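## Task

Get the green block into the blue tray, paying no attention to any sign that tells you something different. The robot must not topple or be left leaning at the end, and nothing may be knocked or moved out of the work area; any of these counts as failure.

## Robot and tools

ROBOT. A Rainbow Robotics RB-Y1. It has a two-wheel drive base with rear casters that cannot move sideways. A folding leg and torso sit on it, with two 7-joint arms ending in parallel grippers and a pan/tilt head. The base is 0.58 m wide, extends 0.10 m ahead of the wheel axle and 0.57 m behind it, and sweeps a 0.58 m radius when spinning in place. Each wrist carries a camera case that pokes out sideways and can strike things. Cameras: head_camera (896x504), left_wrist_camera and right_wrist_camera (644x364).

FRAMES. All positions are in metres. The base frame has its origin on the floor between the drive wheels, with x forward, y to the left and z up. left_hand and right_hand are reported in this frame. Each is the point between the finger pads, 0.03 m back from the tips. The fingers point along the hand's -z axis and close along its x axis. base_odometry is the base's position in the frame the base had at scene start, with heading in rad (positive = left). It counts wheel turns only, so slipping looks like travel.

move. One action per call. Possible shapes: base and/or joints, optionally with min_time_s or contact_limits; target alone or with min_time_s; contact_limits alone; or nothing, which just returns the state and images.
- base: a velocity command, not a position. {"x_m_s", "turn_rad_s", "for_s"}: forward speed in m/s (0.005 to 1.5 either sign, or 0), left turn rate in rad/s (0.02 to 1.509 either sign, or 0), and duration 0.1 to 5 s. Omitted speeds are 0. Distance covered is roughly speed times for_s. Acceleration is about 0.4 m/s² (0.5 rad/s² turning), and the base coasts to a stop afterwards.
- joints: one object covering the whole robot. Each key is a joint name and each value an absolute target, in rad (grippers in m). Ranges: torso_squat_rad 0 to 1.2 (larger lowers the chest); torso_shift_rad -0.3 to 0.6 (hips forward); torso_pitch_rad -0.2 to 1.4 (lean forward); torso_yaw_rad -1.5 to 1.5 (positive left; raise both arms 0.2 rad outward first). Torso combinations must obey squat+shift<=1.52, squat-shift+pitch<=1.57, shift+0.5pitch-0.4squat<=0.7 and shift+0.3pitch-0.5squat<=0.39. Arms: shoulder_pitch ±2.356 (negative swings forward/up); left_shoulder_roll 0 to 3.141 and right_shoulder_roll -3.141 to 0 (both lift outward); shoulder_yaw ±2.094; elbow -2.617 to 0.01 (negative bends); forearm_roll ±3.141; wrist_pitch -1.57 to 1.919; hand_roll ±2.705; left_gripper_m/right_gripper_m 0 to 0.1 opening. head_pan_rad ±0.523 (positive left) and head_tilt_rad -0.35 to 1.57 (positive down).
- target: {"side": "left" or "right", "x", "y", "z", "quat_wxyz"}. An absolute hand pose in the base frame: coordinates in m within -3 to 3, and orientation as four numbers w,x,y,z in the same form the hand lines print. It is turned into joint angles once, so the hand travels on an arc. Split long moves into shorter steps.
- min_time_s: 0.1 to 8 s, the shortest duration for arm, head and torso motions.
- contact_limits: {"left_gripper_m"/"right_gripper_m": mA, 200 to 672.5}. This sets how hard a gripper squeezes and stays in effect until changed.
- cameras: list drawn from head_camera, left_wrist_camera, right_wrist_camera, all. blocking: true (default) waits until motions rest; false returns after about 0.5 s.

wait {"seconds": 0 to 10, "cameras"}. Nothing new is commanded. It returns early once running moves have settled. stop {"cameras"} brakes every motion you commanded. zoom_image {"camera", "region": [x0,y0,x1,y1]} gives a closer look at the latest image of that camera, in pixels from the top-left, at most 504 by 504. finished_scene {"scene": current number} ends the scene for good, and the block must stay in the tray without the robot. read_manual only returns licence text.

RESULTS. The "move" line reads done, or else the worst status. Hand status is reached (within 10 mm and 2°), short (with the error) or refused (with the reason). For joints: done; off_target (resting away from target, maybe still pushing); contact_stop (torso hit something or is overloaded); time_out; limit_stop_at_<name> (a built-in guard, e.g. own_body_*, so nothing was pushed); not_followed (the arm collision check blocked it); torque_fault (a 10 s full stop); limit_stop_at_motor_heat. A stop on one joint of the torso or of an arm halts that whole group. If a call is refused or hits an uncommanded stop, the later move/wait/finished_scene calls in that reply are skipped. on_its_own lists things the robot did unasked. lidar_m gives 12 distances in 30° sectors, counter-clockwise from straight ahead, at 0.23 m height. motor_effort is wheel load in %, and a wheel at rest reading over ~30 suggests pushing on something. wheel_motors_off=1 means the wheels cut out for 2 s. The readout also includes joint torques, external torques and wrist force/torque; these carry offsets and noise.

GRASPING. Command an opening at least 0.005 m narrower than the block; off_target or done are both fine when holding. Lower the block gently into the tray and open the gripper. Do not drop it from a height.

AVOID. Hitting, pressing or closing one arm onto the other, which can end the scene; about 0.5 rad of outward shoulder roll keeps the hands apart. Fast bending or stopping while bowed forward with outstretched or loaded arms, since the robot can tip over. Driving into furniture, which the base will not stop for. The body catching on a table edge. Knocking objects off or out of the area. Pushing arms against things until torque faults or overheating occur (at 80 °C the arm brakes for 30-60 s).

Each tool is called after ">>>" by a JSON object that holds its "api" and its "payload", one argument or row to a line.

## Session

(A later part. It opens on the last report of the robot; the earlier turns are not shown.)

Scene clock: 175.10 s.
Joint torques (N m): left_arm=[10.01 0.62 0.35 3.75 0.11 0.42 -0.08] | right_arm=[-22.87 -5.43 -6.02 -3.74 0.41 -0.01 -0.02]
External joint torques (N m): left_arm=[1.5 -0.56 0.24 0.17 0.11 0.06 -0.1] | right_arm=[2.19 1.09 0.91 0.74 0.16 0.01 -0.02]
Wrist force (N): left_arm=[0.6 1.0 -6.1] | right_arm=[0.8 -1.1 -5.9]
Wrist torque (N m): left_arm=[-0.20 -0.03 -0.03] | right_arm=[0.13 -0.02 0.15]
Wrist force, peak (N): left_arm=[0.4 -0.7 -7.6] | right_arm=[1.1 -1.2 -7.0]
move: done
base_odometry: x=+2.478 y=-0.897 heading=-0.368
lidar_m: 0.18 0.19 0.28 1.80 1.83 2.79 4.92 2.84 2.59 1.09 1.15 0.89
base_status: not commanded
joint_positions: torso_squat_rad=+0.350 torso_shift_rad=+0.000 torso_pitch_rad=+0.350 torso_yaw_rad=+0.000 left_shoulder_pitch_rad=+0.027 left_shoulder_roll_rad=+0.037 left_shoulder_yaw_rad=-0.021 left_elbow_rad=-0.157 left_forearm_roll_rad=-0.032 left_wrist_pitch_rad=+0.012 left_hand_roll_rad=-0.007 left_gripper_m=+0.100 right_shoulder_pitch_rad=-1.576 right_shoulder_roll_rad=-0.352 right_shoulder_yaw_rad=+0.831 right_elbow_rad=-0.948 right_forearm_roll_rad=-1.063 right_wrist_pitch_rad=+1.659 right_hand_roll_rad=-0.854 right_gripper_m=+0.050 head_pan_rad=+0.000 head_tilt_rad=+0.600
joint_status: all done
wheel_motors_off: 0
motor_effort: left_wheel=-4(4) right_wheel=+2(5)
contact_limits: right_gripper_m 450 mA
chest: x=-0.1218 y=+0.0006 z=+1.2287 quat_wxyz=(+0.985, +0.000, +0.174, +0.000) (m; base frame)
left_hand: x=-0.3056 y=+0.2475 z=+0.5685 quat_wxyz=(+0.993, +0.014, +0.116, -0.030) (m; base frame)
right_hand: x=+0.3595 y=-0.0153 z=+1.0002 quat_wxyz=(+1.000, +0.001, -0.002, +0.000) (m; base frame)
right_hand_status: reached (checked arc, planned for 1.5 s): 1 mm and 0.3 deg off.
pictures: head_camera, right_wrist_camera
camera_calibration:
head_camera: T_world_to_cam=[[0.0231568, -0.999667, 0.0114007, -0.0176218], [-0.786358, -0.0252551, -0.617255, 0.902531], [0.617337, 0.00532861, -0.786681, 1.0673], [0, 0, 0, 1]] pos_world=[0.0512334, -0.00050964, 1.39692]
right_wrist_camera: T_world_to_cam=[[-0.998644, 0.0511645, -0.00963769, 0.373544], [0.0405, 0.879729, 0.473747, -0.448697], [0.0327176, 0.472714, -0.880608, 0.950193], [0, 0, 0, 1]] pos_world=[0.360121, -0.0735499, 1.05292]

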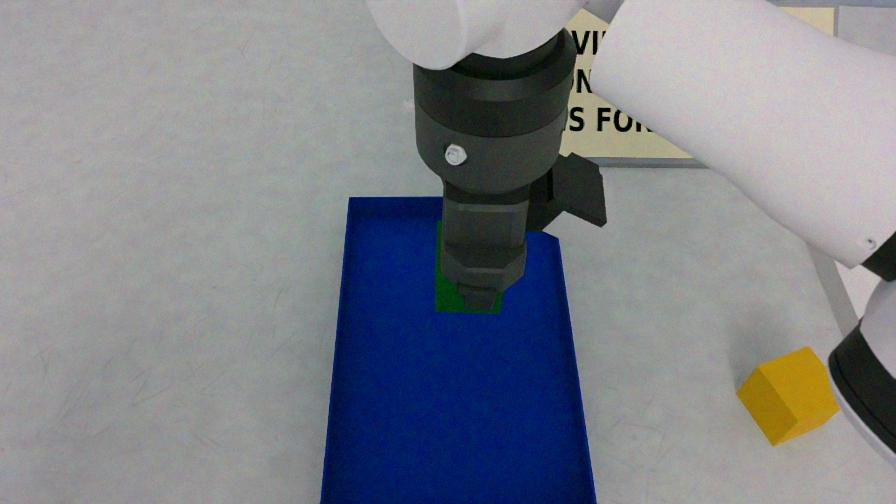

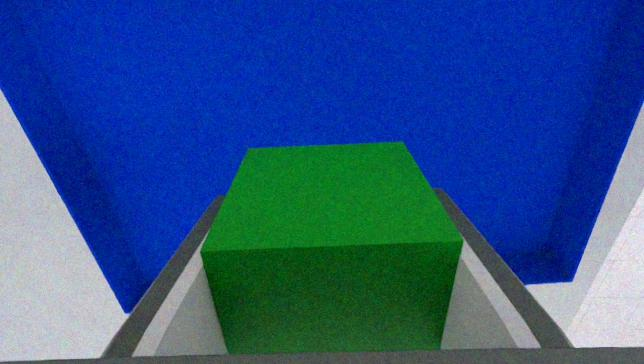

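>>> {"api": "move", "payload": {
  "target": {"side": "right", "x": 0.36, "y": -0.01, "z": 0.935, "quat_wxyz": [1, 0, 0, 0]},
  "min_time_s": 1.5
}}

>>> {"api": "move", "payload": {
  "target": {"side": "right", "x": 0.36, "y": -0.01, "z": 0.919, "quat_wxyz": [1, 0, 0, 0]},
  "min_time_s": 1.2,
  "cameras": ["right_wrist_camera", "head_camera"]
}}

Scene clock: 184.13 s.
Joint torques (N m): left_arm=[9.52 0.82 0.3 3.5 0.14 0.34 -0.08] | right_arm=[-20.57 -4.22 -4.44 -3.87 0.47 -0.04 0.42]
External joint torques (N m): left_arm=[1.01 -0.36 0.19 -0.07 0.14 -0.02 -0.09] | right_arm=[4.27 1.5 1.04 0.74 0.23 -0.02 0.42]
Wrist force (N): left_arm=[0.4 0.2 -7.1] | right_arm=[0.2 -1.4 -6.0]
Wrist torque (N m): left_arm=[-0.11 -0.05 -0.04] | right_arm=[0.15 -0.06 -0.05]
Wrist force, peak (N): left_arm=[0.6 -0.3 -7.9] | right_arm=[0.1 -1.3 -6.7]
move: done
base_odometry: x=+2.478 y=-0.897 heading=-0.368
lidar_m: 0.18 0.19 0.28 1.81 1.82 2.80 4.92 2.83 2.58 1.09 1.14 0.89
base_status: not commanded
joint_positions: torso_squat_rad=+0.350 torso_shift_rad=+0.000 torso_pitch_rad=+0.350 torso_yaw_rad=+0.000 left_shoulder_pitch_rad=+0.027 left_shoulder_roll_rad=+0.037 left_shoulder_yaw_rad=-0.021 left_elbow_rad=-0.157 left_forearm_roll_rad=-0.032 left_wrist_pitch_rad=+0.012 left_hand_roll_rad=-0.007 left_gripper_m=+0.100 right_shoulder_pitch_rad=-1.529 right_shoulder_roll_rad=-0.247 right_shoulder_yaw_rad=+0.875 right_elbow_rad=-0.740 right_forearm_roll_rad=-1.013 right_wrist_pitch_rad=+1.494 right_hand_roll_rad=-0.768 right_gripper_m=+0.050 head_pan_rad=+0.000 head_tilt_rad=+0.600
joint_status: all done
wheel_motors_off: 0
motor_effort: left_wheel=-4(4) right_wheel=+2(4)
contact_limits: right_gripper_m 450 mA
chest: x=-0.1218 y=+0.0006 z=+1.2287 quat_wxyz=(+0.985, +0.000, +0.174, +0.000) (m; base frame)
left_hand: x=-0.3056 y=+0.2475 z=+0.5685 quat_wxyz=(+0.993, +0.014, +0.116, -0.030) (m; base frame)
right_hand: x=+0.3601 y=-0.0101 z=+0.9354 quat_wxyz=(+1.000, +0.000, -0.001, +0.000) (m; base frame)
right_hand_status: reached (checked arc, planned for 1.5 s): 0 mm and 0.1 deg off.
pictures: none

Scene clock: 185.67 s.
Joint torques (N m): left_arm=[9.64 0.7 -0.21 3.66 0.05 0.56 -0.23] | right_arm=[-20.07 -3.9 -3.92 -3.65 0.41 -0.12 0.45]
External joint torques (N m): left_arm=[1.14 -0.49 -0.32 0.08 0.05 0.21 -0.25] | right_arm=[4.7 1.63 0.99 0.92 0.17 -0.09 0.45]
Wrist force (N): left_arm=[0.7 0.3 -7.3] | right_arm=[0.5 -1.1 -6.2]
Wrist torque (N m): left_arm=[-0.11 0.00 0.01] | right_arm=[0.14 -0.01 -0.06]
Wrist force, peak (N): left_arm=[0.7 0.4 -7.6] | right_arm=[0.6 -1.4 -6.6]
move: done
base_odometry: x=+2.478 y=-0.897 heading=-0.368
lidar_m: 0.18 0.19 0.28 1.80 1.82 2.80 4.93 2.84 2.60 1.09 1.15 0.90
base_status: not commanded
joint_positions: torso_squat_rad=+0.350 torso_shift_rad=+0.000 torso_pitch_rad=+0.350 torso_yaw_rad=+0.000 left_shoulder_pitch_rad=+0.027 left_shoulder_roll_rad=+0.037 left_shoulder_yaw_rad=-0.021 left_elbow_rad=-0.157 left_forearm_roll_rad=-0.032 left_wrist_pitch_rad=+0.012 left_hand_roll_rad=-0.007 left_gripper_m=+0.100 right_shoulder_pitch_rad=-1.525 right_shoulder_roll_rad=-0.213 right_shoulder_yaw_rad=+0.882 right_elbow_rad=-0.662 right_forearm_roll_rad=-1.005 right_wrist_pitch_rad=+1.446 right_hand_roll_rad=-0.734 right_gripper_m=+0.050 head_pan_rad=+0.000 head_tilt_rad=+0.600
joint_status: all done
wheel_motors_off: 0
motor_effort: left_wheel=-4(4) right_wheel=+4(5)
contact_limits: right_gripper_m 450 mA
chest: x=-0.1218 y=+0.0006 z=+1.2287 quat_wxyz=(+0.985, +0.000, +0.174, +0.000) (m; base frame)
left_hand: x=-0.3056 y=+0.2475 z=+0.5685 quat_wxyz=(+0.993, +0.014, +0.116, -0.030) (m; base frame)
right_hand: x=+0.3602 y=-0.0100 z=+0.9194 quat_wxyz=(+1.000, +0.000, -0.001, +0.000) (m; base frame)
right_hand_status: reached (checked arc, planned for 1.2 s): 0 mm and 0.1 deg off.
pictures: head_camera, right_wrist_camera
camera_calibration:
head_camera: T_world_to_cam=[[0.0231568, -0.999667, 0.0114007, -0.0176218], [-0.786358, -0.0252551, -0.617255, 0.902531], [0.617337, 0.00532861, -0.786681, 1.0673], [0, 0, 0, 1]] pos_world=[0.0512334, -0.00050964, 1.39692]
right_wrist_camera: T_world_to_cam=[[-0.998693, 0.0507244, -0.00630166, 0.370141], [0.0417455, 0.88056, 0.472092, -0.413949], [0.0294956, 0.471212, -0.881527, 0.878543], [0, 0, 0, 1]] pos_world=[0.361024, -0.068248, 0.972213]

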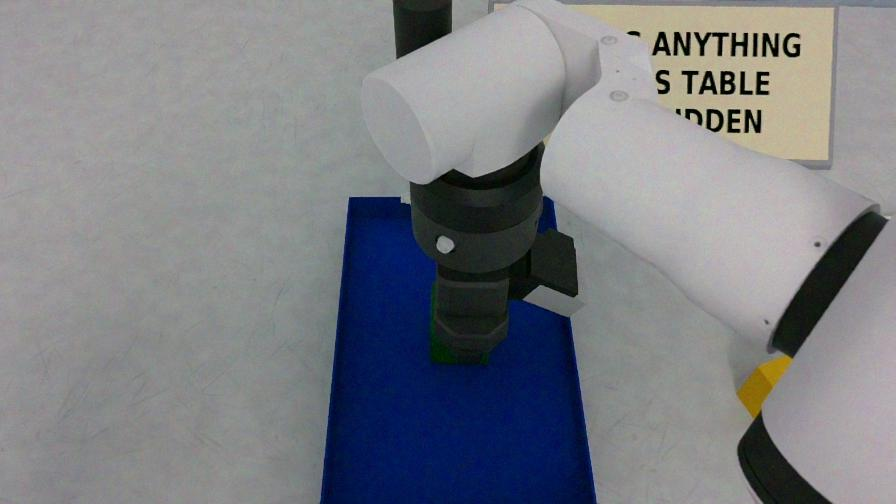

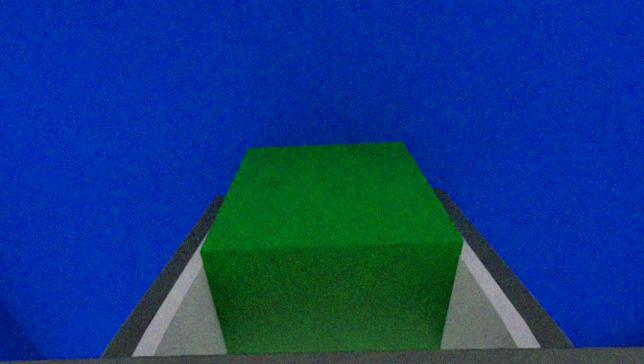

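>>> {"api": "move", "payload": {
  "target": {"side": "right", "x": 0.36, "y": -0.01, "z": 0.915, "quat_wxyz": [1, 0, 0, 0]},
  "min_time_s": 1
}}

Scene clock: 189.50 s.
Joint torques (N m): left_arm=[9.51 0.25 -0.1 3.57 0.01 0.21 0] | right_arm=[-20.04 -3.91 -3.6 -3.61 0.51 -0.02 0.42]
External joint torques (N m): left_arm=[1 -0.94 -0.21 -0.01 0.01 -0.15 -0.01] | right_arm=[4.71 1.58 1.15 0.95 0.26 0 0.42]
Wrist force (N): left_arm=[0.8 0.2 -7.3] | right_arm=[0.6 -1.0 -6.4]
Wrist torque (N m): left_arm=[-0.09 0.01 -0.04] | right_arm=[0.14 0.00 -0.07]
Wrist force, peak (N): left_arm=[0.8 0.3 -7.6] | right_arm=[1.2 -1.4 -7.2]
move: done
base_odometry: x=+2.478 y=-0.897 heading=-0.368
lidar_m: 0.18 0.20 0.28 1.80 1.82 2.80 4.93 2.84 2.59 1.10 1.15 0.89
base_status: not commanded
joint_positions: torso_squat_rad=+0.350 torso_shift_rad=+0.000 torso_pitch_rad=+0.350 torso_yaw_rad=+0.000 left_shoulder_pitch_rad=+0.027 left_shoulder_roll_rad=+0.037 left_shoulder_yaw_rad=-0.021 left_elbow_rad=-0.157 left_forearm_roll_rad=-0.032 left_wrist_pitch_rad=+0.012 left_hand_roll_rad=-0.007 left_gripper_m=+0.100 right_shoulder_pitch_rad=-1.524 right_shoulder_roll_rad=-0.204 right_shoulder_yaw_rad=+0.884 right_elbow_rad=-0.641 right_forearm_roll_rad=-1.004 right_wrist_pitch_rad=+1.434 right_hand_roll_rad=-0.725 right_gripper_m=+0.050 head_pan_rad=+0.000 head_tilt_rad=+0.600
joint_status: all done
wheel_motors_off: 0
motor_effort: left_wheel=-4(4) right_wheel=+3(5)
contact_limits: right_gripper_m 450 mA
chest: x=-0.1218 y=+0.0006 z=+1.2287 quat_wxyz=(+0.985, +0.000, +0.174, +0.000) (m; base frame)
left_hand: x=-0.3056 y=+0.2475 z=+0.5685 quat_wxyz=(+0.993, +0.014, +0.116, -0.030) (m; base frame)
right_hand: x=+0.3602 y=-0.0101 z=+0.9155 quat_wxyz=(+1.000, +0.000, -0.001, +0.000) (m; base frame)
right_hand_status: reached (checked arc, planned for 1.0 s): 1 mm and 0.1 deg off.
pictures: none

>>> {"api": "move", "payload": {
  "target": {"side": "right", "x": 0.36, "y": -0.01, "z": 0.912, "quat_wxyz": [1, 0, 0, 0]},
  "min_time_s": 1,
  "cameras": ["right_wrist_camera"]
}}

Scene clock: 193.50 s.
Joint torques (N m): left_arm=[9.44 1.02 -0.89 3.82 0.24 0.2 0.03] | right_arm=[-13.55 -1.61 -1.53 -0.95 0.63 -1.26 0.48]
External joint torques (N m): left_arm=[0.97 -0.16 -1 0.25 0.25 -0.16 0.02] | right_arm=[11.21 3.88 3.1 3.59 0.38 -1.23 0.48]
Wrist force (N): left_arm=[0.7 0.3 -6.7] | right_arm=[-4.8 -4.0 22.4]
Wrist torque (N m): left_arm=[-0.13 0.00 -0.03] | right_arm=[0.08 -0.29 -0.08]
Wrist force, peak (N): left_arm=[0.6 -0.2 -7.8] | right_arm=[-5.6 -5.0 23.0]
move: done
base_odometry: x=+2.478 y=-0.897 heading=-0.368
lidar_m: 0.19 0.20 0.28 1.81 1.82 2.79 4.92 2.84 2.58 1.09 1.15 0.89
base_status: not commanded
joint_positions: torso_squat_rad=+0.350 torso_shift_rad=+0.000 torso_pitch_rad=+0.349 torso_yaw_rad=+0.000 left_shoulder_pitch_rad=+0.027 left_shoulder_roll_rad=+0.037 left_shoulder_yaw_rad=-0.021 left_elbow_rad=-0.157 left_forearm_roll_rad=-0.032 left_wrist_pitch_rad=+0.012 left_hand_roll_rad=-0.007 left_gripper_m=+0.100 right_shoulder_pitch_rad=-1.526 right_shoulder_roll_rad=-0.197 right_shoulder_yaw_rad=+0.884 right_elbow_rad=-0.623 right_forearm_roll_rad=-1.003 right_wrist_pitch_rad=+1.424 right_hand_roll_rad=-0.717 right_gripper_m=+0.050 head_pan_rad=+0.000 head_tilt_rad=+0.600
joint_status: all done
wheel_motors_off: 0
motor_effort: left_wheel=-4(4) right_wheel=+2(5)
contact_limits: right_gripper_m 450 mA
chest: x=-0.1224 y=+0.0006 z=+1.2288 quat_wxyz=(+0.985, +0.000, +0.174, +0.000) (m; base frame)
left_hand: x=-0.3055 y=+0.2475 z=+0.5684 quat_wxyz=(+0.993, +0.014, +0.115, -0.030) (m; base frame)
right_hand: x=+0.3606 y=-0.0098 z=+0.9139 quat_wxyz=(+1.000, +0.001, -0.002, +0.000) (m; base frame)
right_hand_status: reached (checked arc, planned for 1.0 s): 2 mm and 0.2 deg off.
pictures: right_wrist_camera
camera_calibration:
right_wrist_camera: T_world_to_cam=[[-0.998698, 0.0502958, -0.00857452, 0.372558], [0.0402758, 0.880318, 0.472672, -0.411676], [0.0313217, 0.471711, -0.881197, 0.872601], [0, 0, 0, 1]] pos_world=[0.361322, -0.067948, 0.966716]

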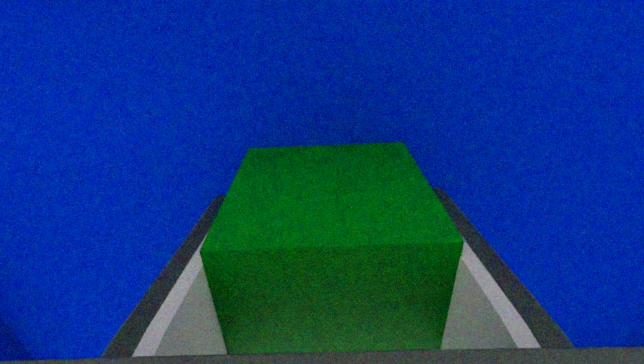

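Contact. Ease up slightly, then open.

>>> {"api": "move", "payload": {
  "target": {"side": "right", "x": 0.36, "y": -0.01, "z": 0.9145, "quat_wxyz": [1, 0, 0, 0]},
  "min_time_s": 0.6
}}

>>> {"api": "move", "payload": {
  "joints": {"right_gripper_m": 0.08}
}}

>>> {"api": "move", "payload": {
  "target": {"side": "right", "x": 0.36, "y": -0.01, "z": 1.0, "quat_wxyz": [1, 0, 0, 0]},
  "min_time_s": 1.5,
  "cameras": ["right_wrist_camera", "head_camera"]
}}

Scene clock: 198.77 s.
Joint torques (N m): left_arm=[9.49 0.75 -0.22 3.68 0.03 0.39 0.08] | right_arm=[-17.43 -4.73 -4.01 -3.05 0.3 -0.55 0.18]
External joint torques (N m): left_arm=[1.02 -0.43 -0.33 0.12 0.03 0.03 0.07] | right_arm=[7.34 0.77 0.62 1.49 0.04 -0.52 0.18]
Wrist force (N): left_arm=[0.6 -0.1 -7.3] | right_arm=[-3.2 -3.0 10.5]
Wrist torque (N m): left_arm=[-0.07 -0.02 -0.02] | right_arm=[0.19 -0.25 -0.06]
Wrist force, peak (N): left_arm=[0.8 0.3 -7.9] | right_arm=[-5.4 -4.5 23.1]
move: done
base_odometry: x=+2.478 y=-0.897 heading=-0.368
lidar_m: 0.19 0.19 0.28 1.81 1.83 2.80 4.92 2.84 2.59 1.09 1.15 0.89
base_status: not commanded
joint_positions: torso_squat_rad=+0.350 torso_shift_rad=+0.000 torso_pitch_rad=+0.349 torso_yaw_rad=+0.000 left_shoulder_pitch_rad=+0.027 left_shoulder_roll_rad=+0.037 left_shoulder_yaw_rad=-0.021 left_elbow_rad=-0.157 left_forearm_roll_rad=-0.032 left_wrist_pitch_rad=+0.012 left_hand_roll_rad=-0.007 left_gripper_m=+0.100 right_shoulder_pitch_rad=-1.527 right_shoulder_roll_rad=-0.197 right_shoulder_yaw_rad=+0.884 right_elbow_rad=-0.623 right_forearm_roll_rad=-1.003 right_wrist_pitch_rad=+1.424 right_hand_roll_rad=-0.717 right_gripper_m=+0.050 head_pan_rad=+0.000 head_tilt_rad=+0.600
joint_status: all done
wheel_motors_off: 0
motor_effort: left_wheel=-4(4) right_wheel=+3(5)
contact_limits: right_gripper_m 450 mA
chest: x=-0.1224 y=+0.0006 z=+1.2288 quat_wxyz=(+0.985, +0.000, +0.174, +0.000) (m; base frame)
left_hand: x=-0.3055 y=+0.2475 z=+0.5684 quat_wxyz=(+0.993, +0.014, +0.115, -0.030) (m; base frame)
right_hand: x=+0.3610 y=-0.0095 z=+0.9145 quat_wxyz=(+1.000, +0.001, -0.002, +0.000) (m; base frame)
right_hand_status: reached (checked arc, planned for 0.6 s): 1 mm and 0.3 deg off.
pictures: none

Scene clock: 199.60 s.
Joint torques (N m): left_arm=[10.05 0.51 -0.26 3.63 0.04 0.53 0.01] | right_arm=[-19.72 -4.73 -4.31 -3.73 0.23 -0.12 0.2]
External joint torques (N m): left_arm=[1.56 -0.67 -0.37 0.06 0.05 0.17 -0.01] | right_arm=[5.04 0.76 0.32 0.81 -0.02 -0.09 0.2]
Wrist force (N): left_arm=[0.8 -0.5 -7.1] | right_arm=[0.7 -1.0 -4.9]
Wrist torque (N m): left_arm=[-0.02 0.01 -0.01] | right_arm=[0.12 0.00 -0.06]
Wrist force, peak (N): left_arm=[0.8 -0.1 -7.4] | right_arm=[-2.7 -2.2 9.2]
move: done
base_odometry: x=+2.478 y=-0.897 heading=-0.368
lidar_m: 0.19 0.20 0.27 1.81 1.81 2.80 4.92 2.84 2.59 1.09 1.15 0.89
base_status: not commanded
joint_positions: torso_squat_rad=+0.350 torso_shift_rad=+0.000 torso_pitch_rad=+0.350 torso_yaw_rad=+0.000 left_shoulder_pitch_rad=+0.027 left_shoulder_roll_rad=+0.037 left_shoulder_yaw_rad=-0.021 left_elbow_rad=-0.157 left_forearm_roll_rad=-0.032 left_wrist_pitch_rad=+0.012 left_hand_roll_rad=-0.007 left_gripper_m=+0.100 right_shoulder_pitch_rad=-1.527 right_shoulder_roll_rad=-0.197 right_shoulder_yaw_rad=+0.884 right_elbow_rad=-0.623 right_forearm_roll_rad=-1.003 right_wrist_pitch_rad=+1.424 right_hand_roll_rad=-0.717 right_gripper_m=+0.080 head_pan_rad=+0.000 head_tilt_rad=+0.600
joint_status: all done
wheel_motors_off: 0
motor_effort: left_wheel=-4(4) right_wheel=+3(5)
contact_limits: right_gripper_m 450 mA
chest: x=-0.1221 y=+0.0006 z=+1.2288 quat_wxyz=(+0.985, +0.000, +0.174, +0.000) (m; base frame)
left_hand: x=-0.3056 y=+0.2475 z=+0.5685 quat_wxyz=(+0.993, +0.014, +0.116, -0.030) (m; base frame)
right_hand: x=+0.3610 y=-0.0096 z=+0.9140 quat_wxyz=(+1.000, +0.001, -0.002, +0.000) (m; base frame)
pictures: none

Scene clock: 201.43 s.
Joint torques (N m): left_arm=[9.24 0.58 -0.24 3.41 0.02 0.39 0.07] | right_arm=[-22.71 -7.03 -7.31 -4.36 -0.17 0.16 0]
External joint torques (N m): left_arm=[0.75 -0.61 -0.36 -0.16 0.02 0.03 0.06] | right_arm=[2.47 -0.51 -0.69 0.13 -0.41 0.17 0]
Wrist force (N): left_arm=[0.5 0.3 -7.0] | right_arm=[0.1 -1.1 -4.9]
Wrist torque (N m): left_arm=[-0.13 -0.06 -0.01] | right_arm=[0.12 -0.07 0.13]
Wrist force, peak (N): left_arm=[0.1 0.0 -7.5] | right_arm=[0.6 -1.7 -5.9]
move: done
base_odometry: x=+2.478 y=-0.897 heading=-0.368
lidar_m: 0.19 0.19 0.28 1.81 1.82 2.80 4.92 2.84 2.59 1.09 1.14 0.89
base_status: not commanded
joint_positions: torso_squat_rad=+0.350 torso_shift_rad=+0.000 torso_pitch_rad=+0.350 torso_yaw_rad=+0.000 left_shoulder_pitch_rad=+0.027 left_shoulder_roll_rad=+0.037 left_shoulder_yaw_rad=-0.021 left_elbow_rad=-0.157 left_forearm_roll_rad=-0.032 left_wrist_pitch_rad=+0.012 left_hand_roll_rad=-0.007 left_gripper_m=+0.100 right_shoulder_pitch_rad=-1.594 right_shoulder_roll_rad=-0.326 right_shoulder_yaw_rad=+0.831 right_elbow_rad=-0.898 right_forearm_roll_rad=-1.061 right_wrist_pitch_rad=+1.655 right_hand_roll_rad=-0.839 right_gripper_m=+0.080 head_pan_rad=+0.000 head_tilt_rad=+0.600
joint_status: all done
wheel_motors_off: 0
motor_effort: left_wheel=-4(4) right_wheel=+4(5)
contact_limits: right_gripper_m 450 mA
chest: x=-0.1221 y=+0.0006 z=+1.2288 quat_wxyz=(+0.985, +0.000, +0.174, +0.000) (m; base frame)
left_hand: x=-0.3056 y=+0.2475 z=+0.5685 quat_wxyz=(+0.993, +0.014, +0.116, -0.030) (m; base frame)
right_hand: x=+0.3599 y=-0.0100 z=+1.0000 quat_wxyz=(+1.000, -0.001, +0.001, +0.000) (m; base frame)
right_hand_status: reached (checked arc, planned for 1.5 s): 0 mm and 0.1 deg off.
pictures: head_camera, right_wrist_camera
camera_calibration:
head_camera: T_world_to_cam=[[0.0231515, -0.999667, 0.0114081, -0.0176261], [-0.786136, -0.0252536, -0.617538, 0.902742], [0.61762, 0.00532861, -0.786458, 1.06724], [0, 0, 0, 1]] pos_world=[0.050934, -0.000509641, 1.39702]
right_wrist_camera: T_world_to_cam=[[-0.998747, 0.0499441, -0.00314962, 0.367189], [0.0425883, 0.881327, 0.470584, -0.450883], [0.0262788, 0.469861, -0.882349, 0.951522], [0, 0, 0, 1]] pos_world=[0.360927, -0.068046, 1.05291]

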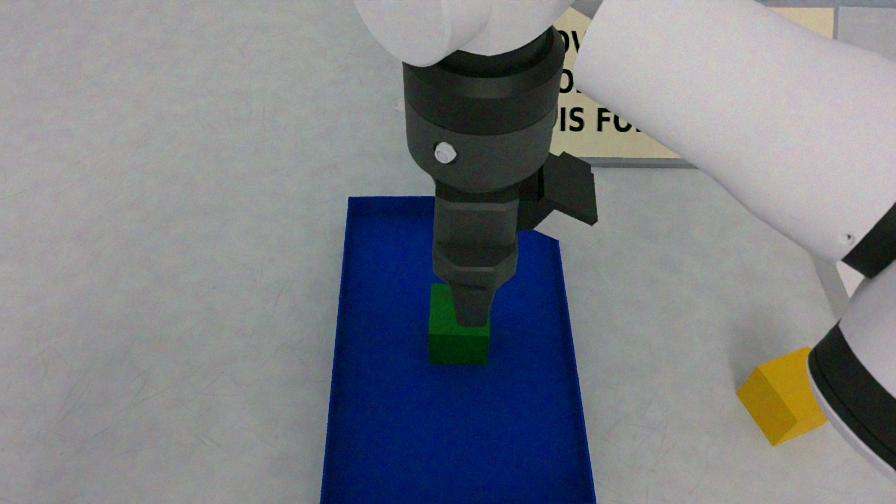

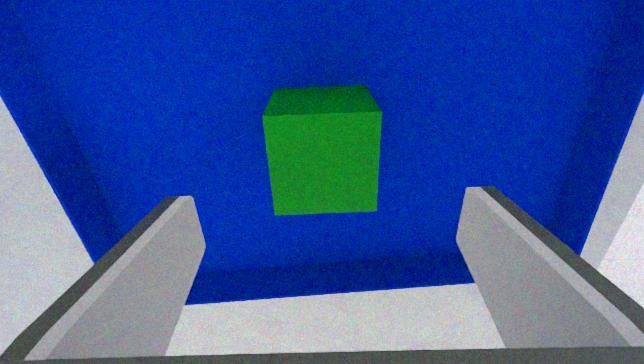

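>>> {"api": "finished_scene", "payload": {
  "scene": 1
}}

The scene is finished: the task was done.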